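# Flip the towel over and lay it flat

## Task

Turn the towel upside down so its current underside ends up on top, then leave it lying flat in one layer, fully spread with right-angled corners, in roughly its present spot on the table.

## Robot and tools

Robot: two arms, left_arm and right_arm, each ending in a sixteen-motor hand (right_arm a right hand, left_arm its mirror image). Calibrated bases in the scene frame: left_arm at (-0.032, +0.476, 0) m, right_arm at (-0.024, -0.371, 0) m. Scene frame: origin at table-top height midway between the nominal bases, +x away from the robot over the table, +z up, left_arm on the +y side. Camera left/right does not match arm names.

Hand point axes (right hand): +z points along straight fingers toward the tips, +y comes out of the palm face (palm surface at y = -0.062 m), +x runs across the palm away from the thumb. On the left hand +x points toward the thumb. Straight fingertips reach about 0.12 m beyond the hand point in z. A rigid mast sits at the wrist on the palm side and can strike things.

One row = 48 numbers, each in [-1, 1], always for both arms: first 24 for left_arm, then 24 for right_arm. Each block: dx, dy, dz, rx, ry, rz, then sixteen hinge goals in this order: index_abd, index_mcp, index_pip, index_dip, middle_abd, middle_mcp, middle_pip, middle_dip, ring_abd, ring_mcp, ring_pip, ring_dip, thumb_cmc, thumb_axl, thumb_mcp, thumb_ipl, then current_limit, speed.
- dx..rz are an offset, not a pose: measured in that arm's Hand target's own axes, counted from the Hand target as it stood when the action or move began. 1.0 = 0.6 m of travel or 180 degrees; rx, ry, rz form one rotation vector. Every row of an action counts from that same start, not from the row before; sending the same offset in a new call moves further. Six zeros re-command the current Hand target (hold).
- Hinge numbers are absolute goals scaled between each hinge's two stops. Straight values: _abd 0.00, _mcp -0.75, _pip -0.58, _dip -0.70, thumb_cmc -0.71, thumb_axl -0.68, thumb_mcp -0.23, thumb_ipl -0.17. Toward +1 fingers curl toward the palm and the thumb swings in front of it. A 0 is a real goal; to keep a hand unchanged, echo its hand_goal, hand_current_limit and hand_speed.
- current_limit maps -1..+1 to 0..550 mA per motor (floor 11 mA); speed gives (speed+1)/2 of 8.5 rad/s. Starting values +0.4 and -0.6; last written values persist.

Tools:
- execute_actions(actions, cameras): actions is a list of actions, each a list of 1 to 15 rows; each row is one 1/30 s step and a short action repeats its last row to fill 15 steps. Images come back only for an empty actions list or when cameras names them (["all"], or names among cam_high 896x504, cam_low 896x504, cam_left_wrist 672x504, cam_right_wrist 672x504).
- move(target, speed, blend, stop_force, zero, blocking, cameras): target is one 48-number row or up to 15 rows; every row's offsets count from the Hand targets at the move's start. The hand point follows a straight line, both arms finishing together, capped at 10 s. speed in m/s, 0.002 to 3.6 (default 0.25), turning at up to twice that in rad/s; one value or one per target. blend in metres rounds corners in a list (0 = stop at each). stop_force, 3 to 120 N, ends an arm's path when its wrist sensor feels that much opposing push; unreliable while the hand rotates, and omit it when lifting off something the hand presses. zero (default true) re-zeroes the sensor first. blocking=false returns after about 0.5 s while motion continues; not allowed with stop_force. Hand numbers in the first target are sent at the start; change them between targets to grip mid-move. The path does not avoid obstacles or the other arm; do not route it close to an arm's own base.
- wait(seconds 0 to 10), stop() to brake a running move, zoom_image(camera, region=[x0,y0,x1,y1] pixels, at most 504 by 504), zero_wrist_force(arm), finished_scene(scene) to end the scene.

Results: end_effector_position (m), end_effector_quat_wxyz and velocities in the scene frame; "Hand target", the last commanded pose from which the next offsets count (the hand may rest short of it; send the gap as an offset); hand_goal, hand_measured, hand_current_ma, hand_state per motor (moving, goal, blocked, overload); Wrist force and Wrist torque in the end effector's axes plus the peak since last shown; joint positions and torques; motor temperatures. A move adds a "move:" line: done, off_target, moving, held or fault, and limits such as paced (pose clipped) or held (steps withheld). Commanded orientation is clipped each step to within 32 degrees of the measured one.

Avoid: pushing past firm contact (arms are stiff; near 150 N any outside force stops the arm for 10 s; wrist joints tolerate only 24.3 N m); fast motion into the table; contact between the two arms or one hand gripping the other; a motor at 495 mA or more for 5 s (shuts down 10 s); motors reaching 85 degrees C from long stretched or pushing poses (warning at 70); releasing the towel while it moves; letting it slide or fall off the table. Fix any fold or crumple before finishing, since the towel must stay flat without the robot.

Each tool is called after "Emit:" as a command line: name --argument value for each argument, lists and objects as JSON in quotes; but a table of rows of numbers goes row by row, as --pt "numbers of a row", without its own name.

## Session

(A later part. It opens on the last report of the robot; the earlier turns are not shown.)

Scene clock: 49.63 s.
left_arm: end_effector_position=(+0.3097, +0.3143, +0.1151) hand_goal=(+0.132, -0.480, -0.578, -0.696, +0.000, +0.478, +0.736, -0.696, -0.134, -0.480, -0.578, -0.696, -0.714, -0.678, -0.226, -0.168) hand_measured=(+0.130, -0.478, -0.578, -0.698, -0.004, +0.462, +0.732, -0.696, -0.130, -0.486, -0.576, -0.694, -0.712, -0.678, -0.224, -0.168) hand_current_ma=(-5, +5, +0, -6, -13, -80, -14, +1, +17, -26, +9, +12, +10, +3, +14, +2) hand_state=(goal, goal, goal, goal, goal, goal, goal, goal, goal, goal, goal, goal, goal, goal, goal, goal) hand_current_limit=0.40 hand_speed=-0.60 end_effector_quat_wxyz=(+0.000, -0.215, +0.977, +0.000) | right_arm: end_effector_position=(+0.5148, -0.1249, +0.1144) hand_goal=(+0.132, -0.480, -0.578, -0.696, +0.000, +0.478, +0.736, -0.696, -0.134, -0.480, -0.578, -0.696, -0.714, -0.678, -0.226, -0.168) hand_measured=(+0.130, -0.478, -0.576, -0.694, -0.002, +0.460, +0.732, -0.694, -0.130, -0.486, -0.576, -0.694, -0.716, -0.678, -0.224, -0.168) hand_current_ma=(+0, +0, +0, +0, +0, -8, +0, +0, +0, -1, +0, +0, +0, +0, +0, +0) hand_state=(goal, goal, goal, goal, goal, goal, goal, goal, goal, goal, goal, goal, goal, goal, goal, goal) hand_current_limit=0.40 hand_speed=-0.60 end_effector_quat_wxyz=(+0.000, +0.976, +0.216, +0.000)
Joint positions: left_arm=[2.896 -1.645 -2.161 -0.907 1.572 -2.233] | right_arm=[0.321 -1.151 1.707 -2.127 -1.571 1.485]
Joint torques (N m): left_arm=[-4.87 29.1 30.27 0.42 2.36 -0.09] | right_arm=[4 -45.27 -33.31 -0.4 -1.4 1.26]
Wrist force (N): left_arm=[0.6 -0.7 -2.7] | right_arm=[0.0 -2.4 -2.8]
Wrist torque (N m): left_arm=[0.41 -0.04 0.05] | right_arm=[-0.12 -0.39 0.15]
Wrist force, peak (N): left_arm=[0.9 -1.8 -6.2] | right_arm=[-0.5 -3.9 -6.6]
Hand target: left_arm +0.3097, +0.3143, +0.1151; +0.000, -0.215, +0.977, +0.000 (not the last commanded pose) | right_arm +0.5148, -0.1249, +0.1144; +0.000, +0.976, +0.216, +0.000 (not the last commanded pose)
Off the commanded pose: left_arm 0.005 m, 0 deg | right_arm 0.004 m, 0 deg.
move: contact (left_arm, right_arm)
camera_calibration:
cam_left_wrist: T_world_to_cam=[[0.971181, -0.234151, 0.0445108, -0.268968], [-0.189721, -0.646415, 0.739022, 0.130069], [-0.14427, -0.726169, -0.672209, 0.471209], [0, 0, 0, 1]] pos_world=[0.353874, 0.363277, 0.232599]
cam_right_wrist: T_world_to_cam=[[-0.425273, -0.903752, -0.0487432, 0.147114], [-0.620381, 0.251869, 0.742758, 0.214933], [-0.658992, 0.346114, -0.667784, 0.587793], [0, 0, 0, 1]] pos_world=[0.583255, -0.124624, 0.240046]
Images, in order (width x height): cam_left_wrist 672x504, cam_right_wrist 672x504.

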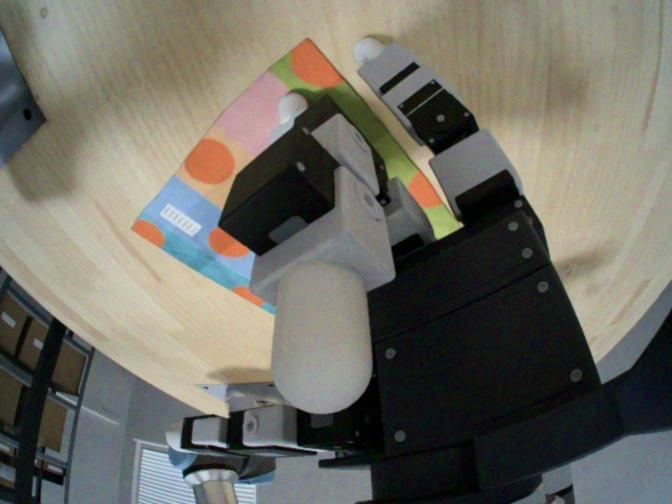

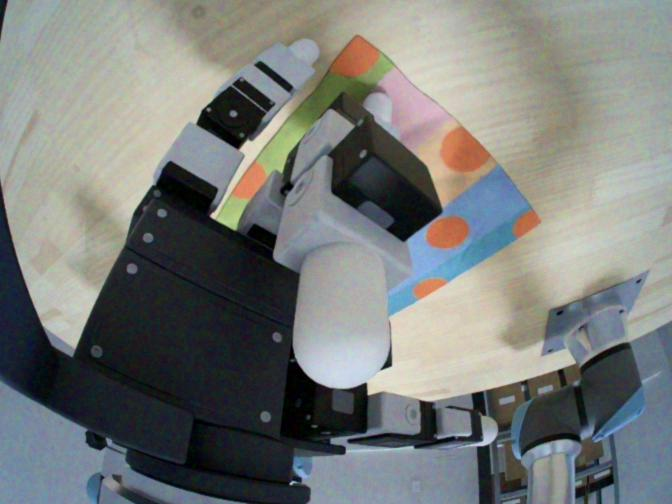

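Emit:
execute_actions --actions '[[[0,0,0.0012,0,0,0, 0.178,-0.479,-0.577,-0.696, 0,0.479,0.737,-0.696, -0.178,-0.479,-0.577,-0.696, -0.714,-0.678,-0.226,-0.168, 0.4,-0.956, 0,0,0.0012,0,0,0, 0.178,-0.479,-0.577,-0.696, 0,0.479,0.737,-0.696, -0.178,-0.479,-0.577,-0.696, -0.714,-0.678,-0.226,-0.168, 0.4,-0.956]],[[0,0,0.00135,0,0,0, 0.222,-0.479,-0.577,-0.696, 0,0.479,0.737,-0.696, -0.222,-0.479,-0.577,-0.696, -0.714,-0.678,-0.226,-0.168, 0.4,-0.956, 0,0,0.00135,0,0,0, 0.222,-0.479,-0.577,-0.696, 0,0.479,0.737,-0.696, -0.222,-0.479,-0.577,-0.696, -0.714,-0.678,-0.226,-0.168, 0.4,-0.956]],[[0,0,0.0017,0,0,0, 0.267,-0.479,-0.577,-0.696, 0,0.479,0.737,-0.696, -0.267,-0.479,-0.577,-0.696, -0.714,-0.678,-0.226,-0.168, 0.4,-0.956, 0,0,0.0017,0,0,0, 0.267,-0.479,-0.577,-0.696, 0,0.479,0.737,-0.696, -0.267,-0.479,-0.577,-0.696, -0.714,-0.678,-0.226,-0.168, 0.4,-0.956]]]' --cameras '["cam_left_wrist","cam_right_wrist"]'

Scene clock: 52.20 s.
left_arm: end_effector_position=(+0.3097, +0.3143, +0.1126) hand_goal=(+0.266, -0.480, -0.578, -0.696, +0.000, +0.478, +0.736, -0.696, -0.268, -0.480, -0.578, -0.696, -0.714, -0.678, -0.226, -0.168) hand_measured=(+0.146, -0.468, -0.578, -0.698, -0.004, +0.462, +0.732, -0.696, -0.262, -0.486, -0.576, -0.694, -0.712, -0.678, -0.224, -0.168) hand_current_ma=(-385, +58, +2, -7, -13, -80, -14, +1, +23, -26, +9, +12, +10, +3, +14, +2) hand_state=(blocked, goal, goal, goal, goal, goal, goal, goal, goal, goal, goal, goal, goal, goal, goal, goal) hand_current_limit=0.40 hand_speed=-0.96 end_effector_quat_wxyz=(+0.000, -0.215, +0.977, +0.000) | right_arm: end_effector_position=(+0.5148, -0.1249, +0.1118) hand_goal=(+0.266, -0.480, -0.578, -0.696, +0.000, +0.478, +0.736, -0.696, -0.268, -0.480, -0.578, -0.696, -0.714, -0.678, -0.226, -0.168) hand_measured=(+0.150, -0.466, -0.576, -0.696, -0.002, +0.460, +0.732, -0.694, -0.262, -0.486, -0.576, -0.694, -0.716, -0.678, -0.224, -0.168) hand_current_ma=(-175, +5, +0, +0, +0, -8, +0, +0, +1, -1, +0, +0, +0, +0, +0, +0) hand_state=(blocked, goal, goal, goal, goal, goal, goal, goal, goal, goal, goal, goal, goal, goal, goal, goal) hand_current_limit=0.40 hand_speed=-0.96 end_effector_quat_wxyz=(+0.000, +0.976, +0.216, +0.000)
Joint positions: left_arm=[2.896 -1.649 -2.164 -0.899 1.572 -2.233] | right_arm=[0.321 -1.148 1.71 -2.133 -1.571 1.485]
Joint torques (N m): left_arm=[-4.76 4.45 -0.67 3.17 2.35 0.35] | right_arm=[1.87 -15.86 -1.16 -5.32 -1.25 1.23]
Wrist force (N): left_arm=[5.6 -8.4 -23.1] | right_arm=[-5.9 -11.5 -23.0]
Wrist torque (N m): left_arm=[1.74 0.66 0.15] | right_arm=[1.05 -1.16 0.00]
Wrist force, peak (N): left_arm=[5.5 -8.5 -23.7] | right_arm=[-5.6 -11.3 -23.8]
Hand target: left_arm +0.3097, +0.3143, +0.1125; +0.000, -0.215, +0.977, +0.000 | right_arm +0.5148, -0.1249, +0.1118; +0.000, +0.976, +0.216, +0.000
Off the commanded pose: left_arm 0.000 m, 0 deg | right_arm 0.000 m, 0 deg.
Step readings (end_effector_position of left_arm | right_arm):
0: (+0.3097, +0.3143, +0.1151) | (+0.5148, -0.1249, +0.1144)
1: (+0.3097, +0.3143, +0.1151) | (+0.5148, -0.1249, +0.1144)
2: (+0.3097, +0.3143, +0.1151) | (+0.5148, -0.1249, +0.1144)
4: (+0.3098, +0.3143, +0.1149) | (+0.5149, -0.1249, +0.1143)
8: (+0.3098, +0.3143, +0.1146) | (+0.5149, -0.1249, +0.1139)
15: (+0.3097, +0.3143, +0.1144) | (+0.5149, -0.1249, +0.1137)
16: (+0.3097, +0.3143, +0.1144) | (+0.5149, -0.1249, +0.1137)
17: (+0.3097, +0.3143, +0.1143) | (+0.5149, -0.1249, +0.1136)
19: (+0.3097, +0.3143, +0.1139) | (+0.5149, -0.1249, +0.1133)
23: (+0.3097, +0.3143, +0.1137) | (+0.5149, -0.1249, +0.1130)
30: (+0.3097, +0.3143, +0.1136) | (+0.5148, -0.1249, +0.1129)
31: (+0.3097, +0.3143, +0.1136) | (+0.5148, -0.1249, +0.1129)
32: (+0.3097, +0.3143, +0.1135) | (+0.5148, -0.1249, +0.1128)
34: (+0.3097, +0.3143, +0.1130) | (+0.5149, -0.1249, +0.1123)
38: (+0.3097, +0.3143, +0.1127) | (+0.5149, -0.1249, +0.1120)
45: (+0.3097, +0.3143, +0.1126) | (+0.5148, -0.1249, +0.1119)
camera_calibration:
cam_left_wrist: T_world_to_cam=[[0.971181, -0.234151, 0.0445108, -0.268852], [-0.189721, -0.646415, 0.739022, 0.13199], [-0.14427, -0.726169, -0.672209, 0.469461], [0, 0, 0, 1]] pos_world=[0.353874, 0.363277, 0.229999]
cam_right_wrist: T_world_to_cam=[[-0.425273, -0.903752, -0.0487432, 0.146992], [-0.620381, 0.251869, 0.742758, 0.21679], [-0.658992, 0.346114, -0.667784, 0.586124], [0, 0, 0, 1]] pos_world=[0.583255, -0.124624, 0.237546]
Images, in order (width x height): cam_left_wrist 672x504, cam_right_wrist 672x504.

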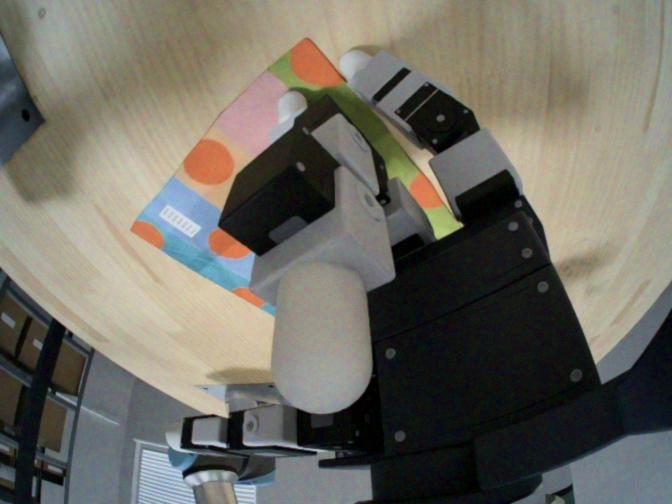

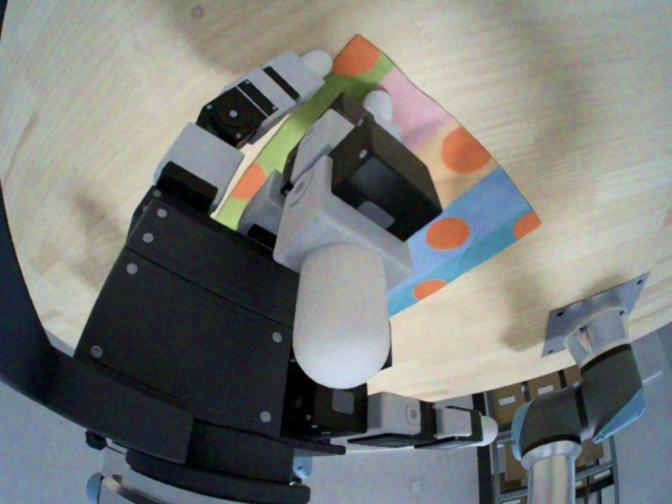

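Emit:
move --pt "0 0 -0.1 0 0 0 0.217 -0.479 -0.577 -0.696 0 0.479 0.737 -0.696 -0.217 -0.479 -0.577 -0.696 -0.714 -0.678 -0.226 -0.168 0.4 -0.7 0 0 -0.1 0 0 0 0.217 -0.479 -0.577 -0.696 0 0.479 0.737 -0.696 -0.217 -0.479 -0.577 -0.696 -0.714 -0.678 -0.226 -0.168 0.4 -0.7" --pt "-0.0925 -0.016 -0.108 0 0 0.5 0.217 -0.479 -0.577 -0.696 0 0.479 0.737 -0.696 -0.217 -0.479 -0.577 -0.696 -0.714 -0.678 -0.226 -0.168 0.4 -0.7 0.0927 -0.0158 -0.108 0 0 -0.5 0.217 -0.479 -0.577 -0.696 0 0.479 0.737 -0.696 -0.217 -0.479 -0.577 -0.696 -0.714 -0.678 -0.226 -0.168 0.4 -0.7" --speed '[0.1,0.5]' --cameras '["all"]'

Scene clock: 61.50 s.
left_arm: end_effector_position=(+0.3641, +0.3288, +0.1774) hand_goal=(+0.216, -0.480, -0.578, -0.696, +0.000, +0.478, +0.736, -0.696, -0.218, -0.480, -0.578, -0.696, -0.714, -0.678, -0.226, -0.168) hand_measured=(+0.210, -0.480, -0.578, -0.698, -0.004, +0.462, +0.732, -0.696, -0.220, -0.486, -0.576, -0.694, -0.712, -0.678, -0.224, -0.168) hand_current_ma=(-20, +0, -1, -12, -13, -79, -14, +1, -8, -26, +9, +12, +9, +3, +14, +2) hand_state=(goal, goal, goal, goal, goal, goal, goal, goal, goal, goal, goal, goal, goal, goal, goal, goal) hand_current_limit=0.40 hand_speed=-0.70 end_effector_quat_wxyz=(+0.000, +0.538, +0.843, +0.000) | right_arm: end_effector_position=(+0.5612, -0.0928, +0.1767) hand_goal=(+0.216, -0.480, -0.578, -0.696, +0.000, +0.478, +0.736, -0.696, -0.218, -0.480, -0.578, -0.696, -0.714, -0.678, -0.226, -0.168) hand_measured=(+0.212, -0.480, -0.576, -0.696, -0.002, +0.460, +0.732, -0.694, -0.220, -0.486, -0.576, -0.694, -0.716, -0.678, -0.224, -0.168) hand_current_ma=(-1, +0, +0, +0, +0, -8, +0, +0, +0, -1, +0, +0, +0, +0, +0, +0) hand_state=(goal, goal, goal, goal, goal, goal, goal, goal, goal, goal, goal, goal, goal, goal, goal, goal) hand_current_limit=0.40 hand_speed=-0.70 end_effector_quat_wxyz=(+0.000, +0.538, +0.843, +0.000)
Joint positions: left_arm=[2.922 -1.359 -2.234 -1.12 1.572 -0.636] | right_arm=[0.218 -1.345 1.795 -2.021 -1.571 -0.189]
Joint torques (N m): left_arm=[9.83 20.37 11.97 0.7 -2.35 1.73] | right_arm=[-10.43 -21.72 -35.07 -0.58 1.47 -1.9]
Wrist force (N): left_arm=[0.9 0.7 0.5] | right_arm=[0.6 -1.6 1.1]
Wrist torque (N m): left_arm=[0.30 -0.20 -0.06] | right_arm=[-0.33 -0.35 0.34]
Wrist force, peak (N): left_arm=[5.6 -8.5 -24.0] | right_arm=[-5.7 -11.6 -24.0]
Hand target: left_arm +0.3641, +0.3288, +0.1774; +0.000, +0.538, +0.843, +0.000 | right_arm +0.5612, -0.0928, +0.1767; +0.000, +0.538, +0.843, +0.000
Off the commanded pose: left_arm 0.000 m, 0 deg | right_arm 0.000 m, 0 deg.
move: done
camera_calibration:
cam_left_wrist: T_world_to_cam=[[-0.233997, -0.971245, 0.0439107, 0.360081], [-0.645666, 0.189006, 0.739859, -0.00511597], [-0.726884, 0.144773, -0.671327, 0.457048], [0, 0, 0, 1]] pos_world=[0.413176, 0.284526, 0.294803]
cam_right_wrist: T_world_to_cam=[[0.903755, -0.425349, -0.0480051, -0.502739], [-0.252116, -0.619576, 0.743346, -0.0982753], [-0.345924, -0.6597, -0.667182, 0.379697], [0, 0, 0, 1]] pos_world=[0.560923, -0.0242426, 0.302246]

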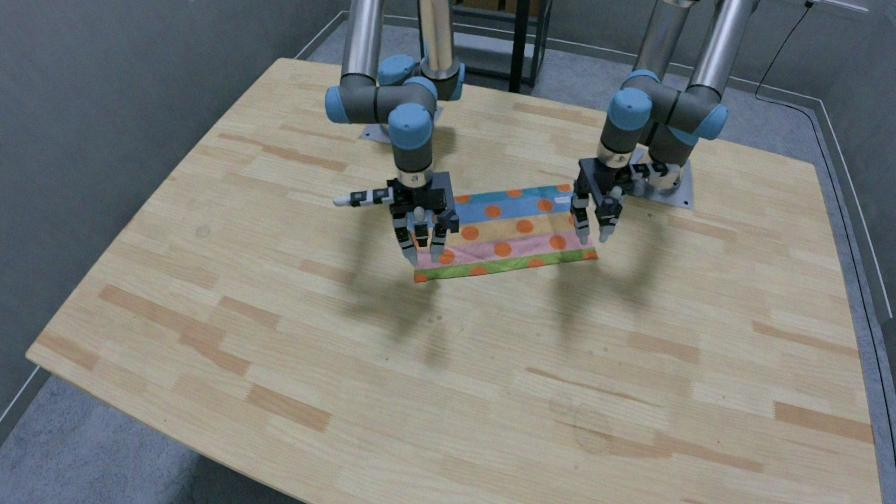

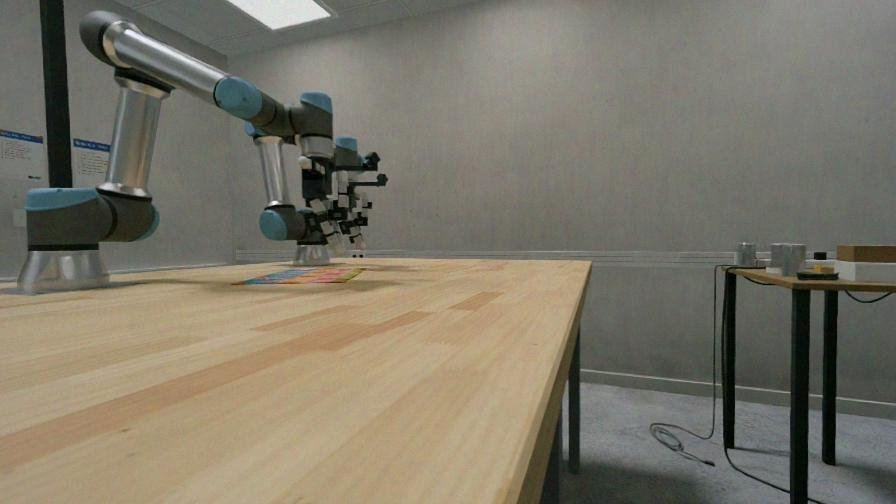

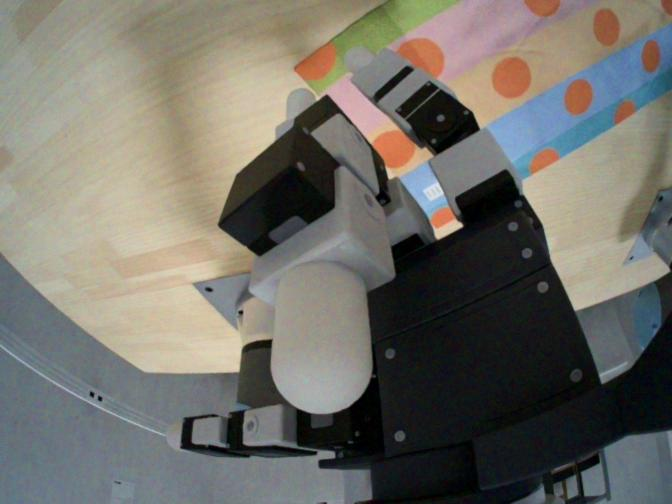

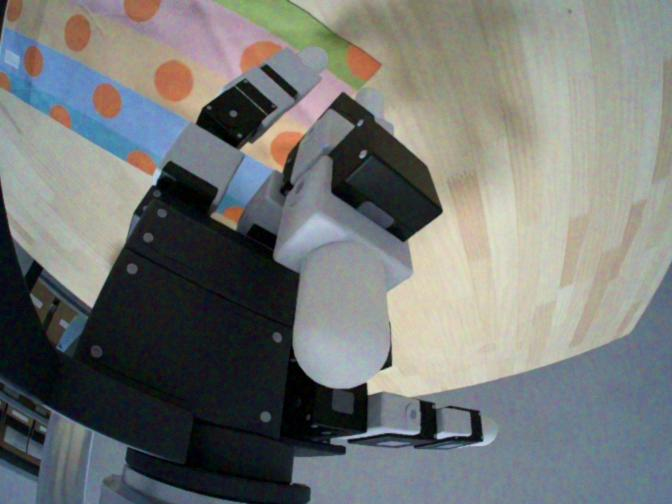

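Emit:
move --target '[-0.0012,0.0055,0.0873,0,0,0, 0.217,-0.479,-0.577,-0.696, 0,0.479,0.737,-0.696, -0.217,-0.479,-0.577,-0.696, -0.714,-0.678,-0.226,-0.168, 0.4,-0.7, 0.0008,0.0142,0.0862,0,0,0, 0.217,-0.479,-0.577,-0.696, 0,0.479,0.737,-0.696, -0.217,-0.479,-0.577,-0.696, -0.714,-0.678,-0.226,-0.168, 0.4,-0.7]' --speed 0.1

Emit:
move --target '[0,0,0.033,0,0,0, 0.217,-0.479,-0.577,-0.696, 0,0.479,0.737,-0.696, -0.217,-0.479,-0.577,-0.696, -0.714,-0.678,-0.226,-0.168, 0.4,-0.7, 0,0,0.033,0,0,0, 0.217,-0.479,-0.577,-0.696, 0,0.479,0.737,-0.696, -0.217,-0.479,-0.577,-0.696, -0.714,-0.678,-0.226,-0.168, 0.4,-0.7]' --speed 0.015 --stop_force 3 --cameras '["cam_left_wrist","cam_right_wrist"]'

Emit:
zoom_image --camera "cam_left_wrist" --region '[240, 20, 440, 160]'

Emit:
zoom_image --camera "cam_right_wrist" --region '[250, 20, 450, 160]'

Scene clock: 65.17 s.
left_arm: end_effector_position=(+0.3674, +0.3296, +0.1250) hand_goal=(+0.216, -0.480, -0.578, -0.696, +0.000, +0.478, +0.736, -0.696, -0.218, -0.480, -0.578, -0.696, -0.714, -0.678, -0.226, -0.168) hand_measured=(+0.210, -0.480, -0.578, -0.698, -0.004, +0.462, +0.732, -0.696, -0.220, -0.486, -0.576, -0.694, -0.712, -0.678, -0.224, -0.168) hand_current_ma=(-19, +0, -1, -12, -13, -78, -14, +1, -8, -25, +9, +12, +9, +3, +14, +2) hand_state=(goal, goal, goal, goal, goal, goal, goal, goal, goal, goal, goal, goal, goal, goal, goal, goal) hand_current_limit=0.40 hand_speed=-0.70 end_effector_quat_wxyz=(+0.000, +0.538, +0.843, +0.000) | right_arm: end_effector_position=(+0.5688, -0.0888, +0.1250) hand_goal=(+0.216, -0.480, -0.578, -0.696, +0.000, +0.478, +0.736, -0.696, -0.218, -0.480, -0.578, -0.696, -0.714, -0.678, -0.226, -0.168) hand_measured=(+0.212, -0.480, -0.576, -0.696, -0.002, +0.460, +0.732, -0.694, -0.220, -0.486, -0.576, -0.694, -0.716, -0.678, -0.224, -0.168) hand_current_ma=(-1, +0, +0, +0, +0, -8, +0, +0, +0, -1, +0, +0, +0, +0, +0, +0) hand_state=(goal, goal, goal, goal, goal, goal, goal, goal, goal, goal, goal, goal, goal, goal, goal, goal) hand_current_limit=0.40 hand_speed=-0.70 end_effector_quat_wxyz=(+0.000, +0.538, +0.843, +0.000)
Joint positions: left_arm=[2.926 -1.448 -2.319 -0.945 1.572 -0.632] | right_arm=[0.222 -1.265 1.84 -2.147 -1.571 -0.186]
Joint torques (N m): left_arm=[9.37 3.12 8.97 4.69 2.57 1.2] | right_arm=[7.88 -23.94 -7.72 -4.88 1.11 2.13]
Wrist force (N): left_arm=[0.8 0.5 0.4] | right_arm=[0.7 -1.5 1.5]
Wrist torque (N m): left_arm=[0.29 -0.19 -0.08] | right_arm=[-0.35 -0.38 0.18]
Wrist force, peak (N): left_arm=[0.8 0.7 1.1] | right_arm=[0.6 -1.4 1.9]
Hand target: left_arm +0.3674, +0.3296, +0.1250; +0.000, +0.538, +0.843, +0.000 | right_arm +0.5688, -0.0888, +0.1249; +0.000, +0.538, +0.843, +0.000
Off the commanded pose: left_arm 0.000 m, 0 deg | right_arm 0.000 m, 0 deg.
move: done

Scene clock: 67.13 s.
left_arm: end_effector_position=(+0.3674, +0.3296, +0.1142) hand_goal=(+0.216, -0.480, -0.578, -0.696, +0.000, +0.478, +0.736, -0.696, -0.218, -0.480, -0.578, -0.696, -0.714, -0.678, -0.226, -0.168) hand_measured=(+0.214, -0.480, -0.578, -0.698, -0.004, +0.462, +0.732, -0.696, -0.222, -0.482, -0.578, -0.694, -0.712, -0.678, -0.224, -0.168) hand_current_ma=(-8, +4, +0, -7, -13, -78, -14, +1, -13, -9, +4, +7, +9, +3, +14, +2) hand_state=(goal, goal, goal, goal, goal, goal, goal, goal, goal, goal, goal, goal, goal, goal, goal, goal) hand_current_limit=0.40 hand_speed=-0.70 end_effector_quat_wxyz=(+0.000, +0.538, +0.843, +0.000) | right_arm: end_effector_position=(+0.5688, -0.0888, +0.1134) hand_goal=(+0.216, -0.480, -0.578, -0.696, +0.000, +0.478, +0.736, -0.696, -0.218, -0.480, -0.578, -0.696, -0.714, -0.678, -0.226, -0.168) hand_measured=(+0.214, -0.478, -0.576, -0.696, -0.002, +0.460, +0.732, -0.694, -0.222, -0.482, -0.578, -0.694, -0.716, -0.678, -0.224, -0.168) hand_current_ma=(+0, +0, +0, +0, +0, -8, +0, +0, +0, +0, +0, +0, +0, +0, +0, +0) hand_state=(goal, goal, goal, goal, goal, goal, goal, goal, goal, goal, goal, goal, goal, goal, goal, goal) hand_current_limit=0.40 hand_speed=-0.70 end_effector_quat_wxyz=(+0.000, +0.538, +0.843, +0.000)
Joint positions: left_arm=[2.926 -1.469 -2.336 -0.908 1.572 -0.632] | right_arm=[0.222 -1.25 1.854 -2.176 -1.571 -0.186]
Joint torques (N m): left_arm=[11.65 22.11 30.92 0.55 2.23 0.45] | right_arm=[6 -41.86 -32.67 -0.54 0.09 1.61]
Wrist force (N): left_arm=[0.7 -0.1 -2.1] | right_arm=[0.4 -2.2 -1.5]
Wrist torque (N m): left_arm=[0.44 -0.21 -0.06] | right_arm=[-0.15 -0.30 0.16]
Wrist force, peak (N): left_arm=[0.6 -1.9 -7.7] | right_arm=[0.8 -4.2 -7.2]
Hand target: left_arm +0.3674, +0.3296, +0.1142; +0.000, +0.538, +0.843, +0.000 (not the last commanded pose) | right_arm +0.5688, -0.0888, +0.1134; +0.000, +0.538, +0.843, +0.000 (not the last commanded pose)
Off the commanded pose: left_arm 0.009 m, 0 deg | right_arm 0.008 m, 0 deg.
move: contact (left_arm, right_arm)
camera_calibration:
cam_left_wrist: T_world_to_cam=[[-0.234145, -0.971208, 0.0439346, 0.364452], [-0.645624, 0.18912, 0.739867, 0.0435709], [-0.726874, 0.144871, -0.671317, 0.416869], [0, 0, 0, 1]] pos_world=[0.416476, 0.285326, 0.231603]
cam_right_wrist: T_world_to_cam=[[0.903778, -0.425293, -0.0480711, -0.510846], [-0.252036, -0.619615, 0.743341, -0.0469719], [-0.345923, -0.6597, -0.667183, 0.342764], [0, 0, 0, 1]] pos_world=[0.568423, -0.0202426, 0.239046]
Images, in order (width x height): cam_left_wrist 672x504, cam_right_wrist 672x504.

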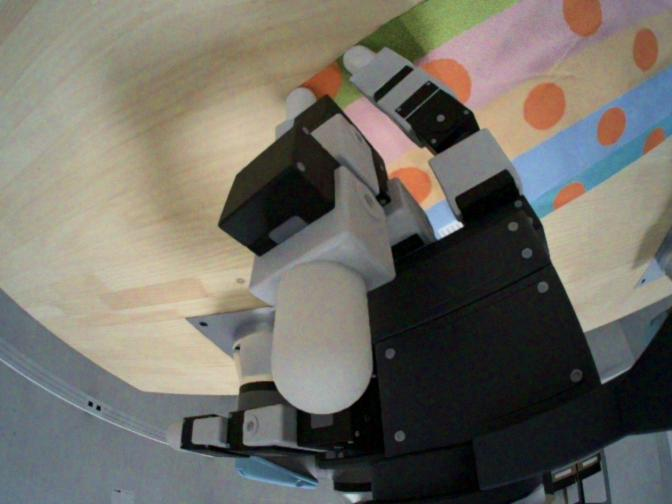

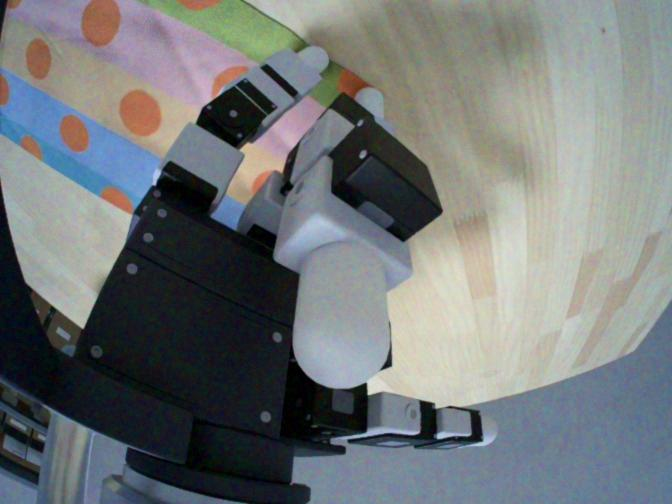

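Scaled by 2.520 from the camera's 672x504 image, which has a finer 960x720 frame.

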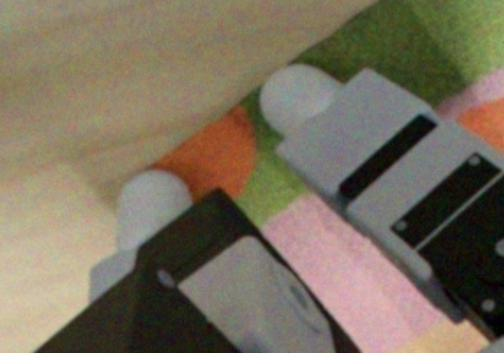

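Scaled by 2.520 from the camera's 672x504 image, which has a finer 960x720 frame.

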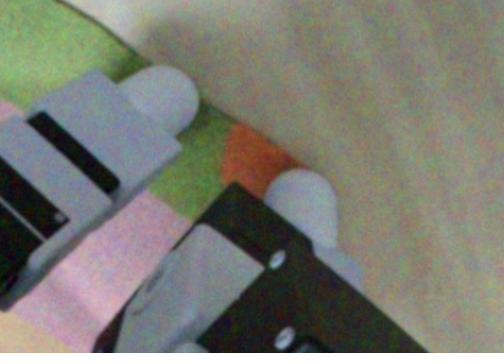

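Emit:
move --target '[-0.01,-0.005,-0.01,0,0,0, 0.217,-0.479,-0.577,-0.696, 0,0.479,0.737,-0.696, -0.217,-0.479,-0.577,-0.696, -0.714,-0.678,-0.226,-0.168, 0.4,-0.7, 0.01,-0.0067,-0.01,0,0,0, 0.217,-0.479,-0.577,-0.696, 0,0.479,0.737,-0.696, -0.217,-0.479,-0.577,-0.696, -0.714,-0.678,-0.226,-0.168, 0.4,-0.7]' --speed 0.1

Emit:
move --target '[0,0,0.02,0,0,0, 0.217,-0.479,-0.577,-0.696, 0,0.479,0.737,-0.696, -0.217,-0.479,-0.577,-0.696, -0.714,-0.678,-0.226,-0.168, 0.4,-0.7, 0,0,0.02,0,0,0, 0.217,-0.479,-0.577,-0.696, 0,0.479,0.737,-0.696, -0.217,-0.479,-0.577,-0.696, -0.714,-0.678,-0.226,-0.168, 0.4,-0.7]' --speed 0.015 --stop_force 3 --cameras '["cam_left_wrist","cam_right_wrist"]'

Emit:
zoom_image --camera "cam_left_wrist" --region '[240, 20, 440, 160]'

Emit:
zoom_image --camera "cam_right_wrist" --region '[250, 20, 450, 160]'

Scene clock: 68.83 s.
left_arm: end_effector_position=(+0.3672, +0.3230, +0.1202) hand_goal=(+0.216, -0.480, -0.578, -0.696, +0.000, +0.478, +0.736, -0.696, -0.218, -0.480, -0.578, -0.696, -0.714, -0.678, -0.226, -0.168) hand_measured=(+0.214, -0.480, -0.578, -0.698, -0.004, +0.462, +0.732, -0.696, -0.220, -0.482, -0.578, -0.694, -0.712, -0.678, -0.224, -0.168) hand_current_ma=(-8, +2, +0, -7, -13, -78, -14, +1, -9, -9, +2, +6, +9, +3, +14, +2) hand_state=(goal, goal, goal, goal, goal, goal, goal, goal, goal, goal, goal, goal, goal, goal, goal, goal) hand_current_limit=0.40 hand_speed=-0.70 end_effector_quat_wxyz=(+0.000, +0.538, +0.843, +0.000) | right_arm: end_effector_position=(+0.5626, -0.0851, +0.1194) hand_goal=(+0.216, -0.480, -0.578, -0.696, +0.000, +0.478, +0.736, -0.696, -0.218, -0.480, -0.578, -0.696, -0.714, -0.678, -0.226, -0.168) hand_measured=(+0.214, -0.480, -0.576, -0.696, -0.002, +0.460, +0.732, -0.694, -0.220, -0.482, -0.578, -0.694, -0.716, -0.678, -0.224, -0.168) hand_current_ma=(+0, +0, +0, +0, +0, -8, +0, +0, +0, +0, +0, +0, +0, +0, +0, +0) hand_state=(goal, goal, goal, goal, goal, goal, goal, goal, goal, goal, goal, goal, goal, goal, goal, goal) hand_current_limit=0.40 hand_speed=-0.70 end_effector_quat_wxyz=(+0.000, +0.538, +0.843, +0.000)
Joint positions: left_arm=[2.908 -1.467 -2.319 -0.927 1.572 -0.65] | right_arm=[0.231 -1.265 1.858 -2.164 -1.571 -0.176]
Joint torques (N m): left_arm=[-15.19 22.28 32.16 0.69 1.31 -2.2] | right_arm=[8.81 -42.01 -7.43 -0.66 -0.04 2.21]
Wrist force (N): left_arm=[0.7 0.7 0.4] | right_arm=[0.8 -1.5 1.3]
Wrist torque (N m): left_arm=[0.29 -0.18 0.05] | right_arm=[-0.35 -0.40 0.20]
Wrist force, peak (N): left_arm=[0.5 0.1 -2.6] | right_arm=[0.5 -2.8 -1.4]
Hand target: left_arm +0.3672, +0.3229, +0.1202; +0.000, +0.538, +0.843, +0.000 | right_arm +0.5626, -0.0851, +0.1194; +0.000, +0.538, +0.843, +0.000
Off the commanded pose: left_arm 0.000 m, 0 deg | right_arm 0.000 m, 0 deg.
move: done

Scene clock: 70.43 s.
left_arm: end_effector_position=(+0.3672, +0.3229, +0.1141) hand_goal=(+0.216, -0.480, -0.578, -0.696, +0.000, +0.478, +0.736, -0.696, -0.218, -0.480, -0.578, -0.696, -0.714, -0.678, -0.226, -0.168) hand_measured=(+0.216, -0.478, -0.578, -0.698, -0.004, +0.462, +0.732, -0.696, -0.222, -0.480, -0.578, -0.694, -0.712, -0.678, -0.224, -0.168) hand_current_ma=(+0, +6, +1, -5, -13, -78, -14, +1, -13, +0, +2, +6, +9, +3, +14, +2) hand_state=(goal, goal, goal, goal, goal, goal, goal, goal, goal, goal, goal, goal, goal, goal, goal, goal) hand_current_limit=0.40 hand_speed=-0.70 end_effector_quat_wxyz=(+0.000, +0.538, +0.843, +0.000) | right_arm: end_effector_position=(+0.5626, -0.0851, +0.1133) hand_goal=(+0.216, -0.480, -0.578, -0.696, +0.000, +0.478, +0.736, -0.696, -0.218, -0.480, -0.578, -0.696, -0.714, -0.678, -0.226, -0.168) hand_measured=(+0.216, -0.478, -0.576, -0.696, -0.002, +0.460, +0.732, -0.694, -0.222, -0.480, -0.578, -0.694, -0.716, -0.678, -0.224, -0.168) hand_current_ma=(+0, +0, +0, +0, +0, -8, +0, +0, +0, +0, +0, +0, +0, +0, +0, +0) hand_state=(goal, goal, goal, goal, goal, goal, goal, goal, goal, goal, goal, goal, goal, goal, goal, goal) hand_current_limit=0.40 hand_speed=-0.70 end_effector_quat_wxyz=(+0.000, +0.538, +0.843, +0.000)
Joint positions: left_arm=[2.908 -1.479 -2.328 -0.906 1.572 -0.65] | right_arm=[0.231 -1.257 1.865 -2.179 -1.571 -0.176]
Joint torques (N m): left_arm=[-10.62 22.6 32.11 0.85 0.52 -1.91] | right_arm=[7.18 -40.75 -32.31 -0.36 0 2.17]
Wrist force (N): left_arm=[0.7 -0.2 -1.7] | right_arm=[0.6 -2.8 -1.3]
Wrist torque (N m): left_arm=[0.47 -0.21 0.06] | right_arm=[-0.16 -0.31 0.15]
Wrist force, peak (N): left_arm=[0.6 -1.6 -7.4] | right_arm=[0.4 -4.2 -7.2]
Hand target: left_arm +0.3672, +0.3229, +0.1141; +0.000, +0.538, +0.843, +0.000 (not the last commanded pose) | right_arm +0.5626, -0.0851, +0.1133; +0.000, +0.538, +0.843, +0.000 (not the last commanded pose)
Off the commanded pose: left_arm 0.006 m, 0 deg | right_arm 0.006 m, 0 deg.
move: contact (left_arm, right_arm)
camera_calibration:
cam_left_wrist: T_world_to_cam=[[-0.234145, -0.971208, 0.0439346, 0.357902], [-0.645624, 0.18912, 0.739867, 0.0447828], [-0.726874, 0.144871, -0.671317, 0.417627], [0, 0, 0, 1]] pos_world=[0.416276, 0.278626, 0.231503]
cam_right_wrist: T_world_to_cam=[[0.903788, -0.425287, -0.0479395, -0.50371], [-0.252153, -0.61964, 0.74328, -0.0460881], [-0.345813, -0.659679, -0.667261, 0.34295], [0, 0, 0, 1]] pos_world=[0.562223, -0.0165426, 0.238946]
Images, in order (width x height): cam_left_wrist 672x504, cam_right_wrist 672x504.

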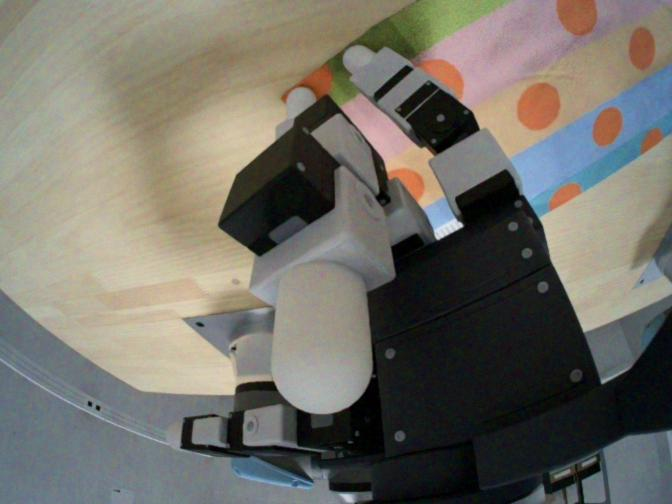

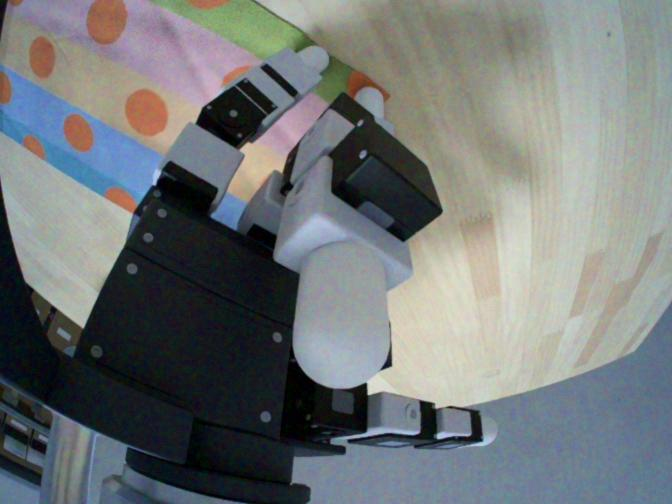

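Scaled by 2.520 from the camera's 672x504 image, which has a finer 960x720 frame.

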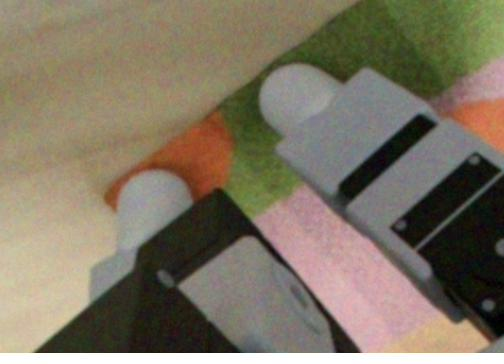

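Scaled by 2.520 from the camera's 672x504 image, which has a finer 960x720 frame.

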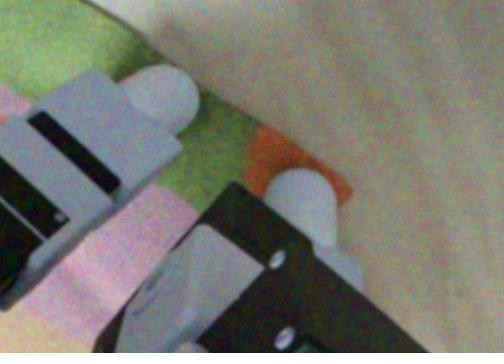

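Emit:
execute_actions --actions '[[[0,0,0.0014,0,0,0, 0.25,-0.479,-0.577,-0.696, 0,0.479,0.737,-0.696, -0.25,-0.479,-0.577,-0.696, -0.714,-0.678,-0.226,-0.168, 0.4,-0.98, 0,0,0.0014,0,0,0, 0.25,-0.479,-0.577,-0.696, 0,0.479,0.737,-0.696, -0.25,-0.479,-0.577,-0.696, -0.714,-0.678,-0.226,-0.168, 0.4,-0.98]],[[0,0,0.0014,0,0,0, 0.283,-0.479,-0.577,-0.696, 0,0.479,0.737,-0.696, -0.283,-0.479,-0.577,-0.696, -0.714,-0.678,-0.226,-0.168, 0.4,-0.98, 0,0,0.0014,0,0,0, 0.283,-0.479,-0.577,-0.696, 0,0.479,0.737,-0.696, -0.283,-0.479,-0.577,-0.696, -0.714,-0.678,-0.226,-0.168, 0.4,-0.98]]]' --cameras '["cam_left_wrist","cam_right_wrist"]'

Emit:
zoom_image --camera "cam_left_wrist" --region '[240, 20, 440, 160]'

Emit:
zoom_image --camera "cam_right_wrist" --region '[250, 20, 450, 160]'

Scene clock: 72.23 s.
left_arm: end_effector_position=(+0.3672, +0.3229, +0.1124) hand_goal=(+0.282, -0.480, -0.578, -0.696, +0.000, +0.478, +0.736, -0.696, -0.284, -0.480, -0.578, -0.696, -0.714, -0.678, -0.226, -0.168) hand_measured=(+0.226, -0.474, -0.578, -0.698, -0.004, +0.462, +0.732, -0.696, -0.236, -0.476, -0.578, -0.694, -0.712, -0.678, -0.224, -0.168) hand_current_ma=(-226, +26, +2, -5, -13, -78, -14, +1, +197, +18, +2, +6, +9, +3, +14, +2) hand_state=(blocked, goal, goal, goal, goal, goal, goal, goal, blocked, goal, goal, goal, goal, goal, goal, goal) hand_current_limit=0.40 hand_speed=-0.98 end_effector_quat_wxyz=(+0.000, +0.538, +0.843, +0.000) | right_arm: end_effector_position=(+0.5626, -0.0851, +0.1116) hand_goal=(+0.282, -0.480, -0.578, -0.696, +0.000, +0.478, +0.736, -0.696, -0.284, -0.480, -0.578, -0.696, -0.714, -0.678, -0.226, -0.168) hand_measured=(+0.228, -0.474, -0.576, -0.696, -0.002, +0.460, +0.732, -0.694, -0.234, -0.476, -0.578, -0.694, -0.716, -0.678, -0.224, -0.168) hand_current_ma=(-42, +1, +0, +0, +0, -8, +0, +0, +38, +1, +0, +0, +0, +0, +0, +0) hand_state=(blocked, goal, goal, goal, goal, goal, goal, goal, blocked, goal, goal, goal, goal, goal, goal, goal) hand_current_limit=0.40 hand_speed=-0.98 end_effector_quat_wxyz=(+0.000, +0.538, +0.843, +0.000)
Joint positions: left_arm=[2.908 -1.482 -2.33 -0.9 1.572 -0.65] | right_arm=[0.231 -1.255 1.867 -2.183 -1.571 -0.176]
Joint torques (N m): left_arm=[-7.23 -2.44 1.34 3.35 0.13 -1.22] | right_arm=[6.54 -12.4 -0.97 -4.06 -0.17 1.97]
Wrist force (N): left_arm=[0.6 -6.2 -20.6] | right_arm=[0.5 -9.3 -19.4]
Wrist torque (N m): left_arm=[1.62 -0.62 0.20] | right_arm=[0.83 0.14 -0.02]
Wrist force, peak (N): left_arm=[0.5 -6.2 -20.8] | right_arm=[0.5 -9.1 -19.6]
Hand target: left_arm +0.3672, +0.3229, +0.1124; +0.000, +0.538, +0.843, +0.000 | right_arm +0.5626, -0.0851, +0.1116; +0.000, +0.538, +0.843, +0.000
Off the commanded pose: left_arm 0.000 m, 0 deg | right_arm 0.000 m, 0 deg.
Step readings (end_effector_position of left_arm | right_arm):
0: (+0.3672, +0.3229, +0.1141) | (+0.5626, -0.0851, +0.1133)
1: (+0.3672, +0.3229, +0.1141) | (+0.5626, -0.0851, +0.1133)
2: (+0.3672, +0.3229, +0.1141) | (+0.5626, -0.0851, +0.1133)
4: (+0.3673, +0.3229, +0.1139) | (+0.5627, -0.0850, +0.1132)
8: (+0.3673, +0.3229, +0.1135) | (+0.5627, -0.0850, +0.1128)
15: (+0.3672, +0.3229, +0.1133) | (+0.5626, -0.0851, +0.1125)
16: (+0.3672, +0.3229, +0.1133) | (+0.5626, -0.0851, +0.1125)
17: (+0.3672, +0.3229, +0.1132) | (+0.5626, -0.0851, +0.1124)
19: (+0.3672, +0.3229, +0.1128) | (+0.5626, -0.0850, +0.1121)
23: (+0.3672, +0.3229, +0.1125) | (+0.5626, -0.0850, +0.1118)
30: (+0.3672, +0.3229, +0.1124) | (+0.5626, -0.0851, +0.1116)
camera_calibration:
cam_left_wrist: T_world_to_cam=[[-0.234145, -0.971208, 0.0439346, 0.357977], [-0.645624, 0.18912, 0.739867, 0.0460406], [-0.726874, 0.144871, -0.671317, 0.416486], [0, 0, 0, 1]] pos_world=[0.416276, 0.278626, 0.229803]
cam_right_wrist: T_world_to_cam=[[0.903788, -0.425287, -0.0479395, -0.503792], [-0.252153, -0.61964, 0.74328, -0.0448245], [-0.345813, -0.659679, -0.667261, 0.341816], [0, 0, 0, 1]] pos_world=[0.562223, -0.0165426, 0.237246]
Images, in order (width x height): cam_left_wrist 672x504, cam_right_wrist 672x504.

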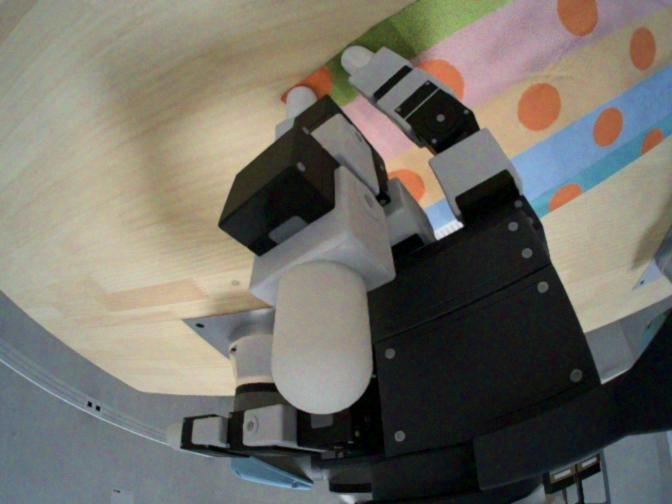

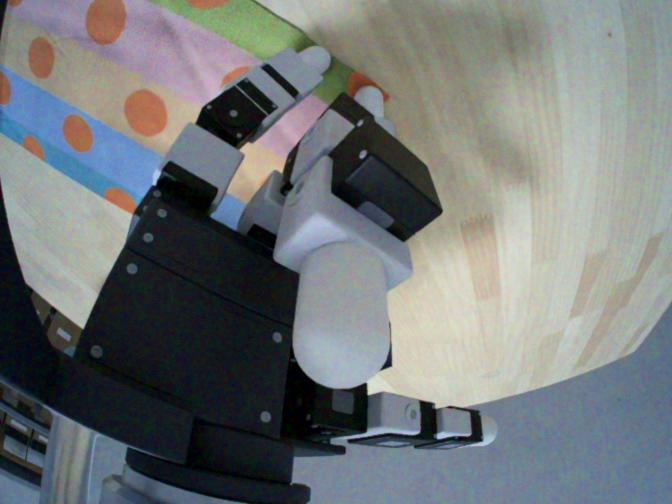

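Scaled by 2.520 from the camera's 672x504 image, which has a finer 960x720 frame.

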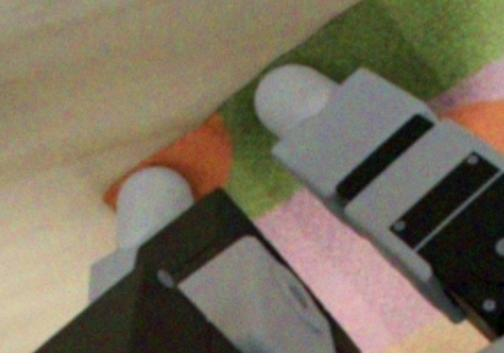

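Scaled by 2.520 from the camera's 672x504 image, which has a finer 960x720 frame.

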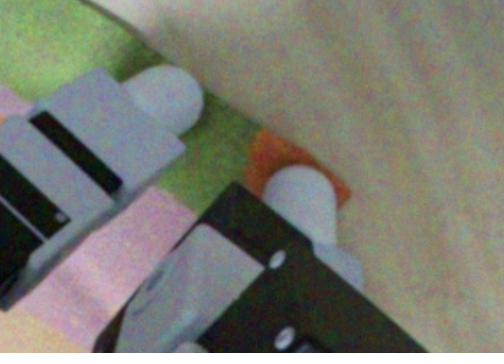

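Emit:
execute_actions --actions '[[[0,0,-0.0015,0,0,0, 0.3,-0.479,-0.577,-0.696, 0,0.479,0.737,-0.696, -0.3,-0.479,-0.577,-0.696, -0.714,-0.678,-0.226,-0.168, 0.7,-0.95, 0,0,-0.0015,0,0,0, 0.3,-0.479,-0.577,-0.696, 0,0.479,0.737,-0.696, -0.3,-0.479,-0.577,-0.696, -0.714,-0.678,-0.226,-0.168, 0.7,-0.95]]]'

Scene clock: 75.90 s.
left_arm: end_effector_position=(+0.3672, +0.3229, +0.1133) hand_goal=(+0.300, -0.480, -0.578, -0.696, +0.000, +0.478, +0.736, -0.696, -0.300, -0.480, -0.578, -0.696, -0.714, -0.678, -0.226, -0.168) hand_measured=(+0.294, -0.480, -0.576, -0.696, -0.004, +0.462, +0.732, -0.696, -0.294, -0.480, -0.576, -0.694, -0.712, -0.678, -0.224, -0.168) hand_current_ma=(-24, +2, +8, +0, -13, -78, -14, +1, +25, +2, +10, +6, +9, +3, +14, +2) hand_state=(goal, goal, goal, goal, goal, goal, goal, goal, goal, goal, goal, goal, goal, goal, goal, goal) hand_current_limit=0.70 hand_speed=-0.95 end_effector_quat_wxyz=(+0.000, +0.538, +0.843, +0.000) | right_arm: end_effector_position=(+0.5626, -0.0851, +0.1125) hand_goal=(+0.300, -0.480, -0.578, -0.696, +0.000, +0.478, +0.736, -0.696, -0.300, -0.480, -0.578, -0.696, -0.714, -0.678, -0.226, -0.168) hand_measured=(+0.294, -0.480, -0.576, -0.696, -0.002, +0.460, +0.732, -0.694, -0.294, -0.480, -0.576, -0.694, -0.716, -0.678, -0.224, -0.168) hand_current_ma=(-1, +0, +0, +0, +0, -8, +0, +0, +1, +0, +0, +0, +0, +0, +0, +0) hand_state=(goal, goal, goal, goal, goal, goal, goal, goal, goal, goal, goal, goal, goal, goal, goal, goal) hand_current_limit=0.70 hand_speed=-0.95 end_effector_quat_wxyz=(+0.000, +0.538, +0.843, +0.000)
Joint positions: left_arm=[2.908 -1.48 -2.329 -0.903 1.572 -0.65] | right_arm=[0.231 -1.256 1.866 -2.181 -1.571 -0.176]
Joint torques (N m): left_arm=[-2.23 23.57 30.16 0.78 0.14 -0.35] | right_arm=[4.1 -42.15 -32.45 -0.66 0.08 1.49]
Wrist force (N): left_arm=[0.4 0.9 0.3] | right_arm=[0.6 -1.4 1.2]
Wrist torque (N m): left_arm=[0.32 -0.14 0.02] | right_arm=[-0.33 -0.37 0.19]
Wrist force, peak (N): left_arm=[0.4 -6.0 -21.2] | right_arm=[0.5 -9.5 -20.0]
Hand target: left_arm +0.3672, +0.3229, +0.1133; +0.000, +0.538, +0.843, +0.000 | right_arm +0.5626, -0.0851, +0.1125; +0.000, +0.538, +0.843, +0.000
Off the commanded pose: left_arm 0.000 m, 0 deg | right_arm 0.000 m, 0 deg.
Step readings (end_effector_position of left_arm | right_arm):
0: (+0.3672, +0.3229, +0.1124) | (+0.5626, -0.0851, +0.1116)
1: (+0.3672, +0.3229, +0.1124) | (+0.5626, -0.0851, +0.1116)
2: (+0.3671, +0.3229, +0.1124) | (+0.5626, -0.0851, +0.1116)
4: (+0.3670, +0.3230, +0.1126) | (+0.5625, -0.0851, +0.1117)
8: (+0.3670, +0.3230, +0.1130) | (+0.5625, -0.0851, +0.1121)
15: (+0.3671, +0.3229, +0.1133) | (+0.5626, -0.0851, +0.1125)


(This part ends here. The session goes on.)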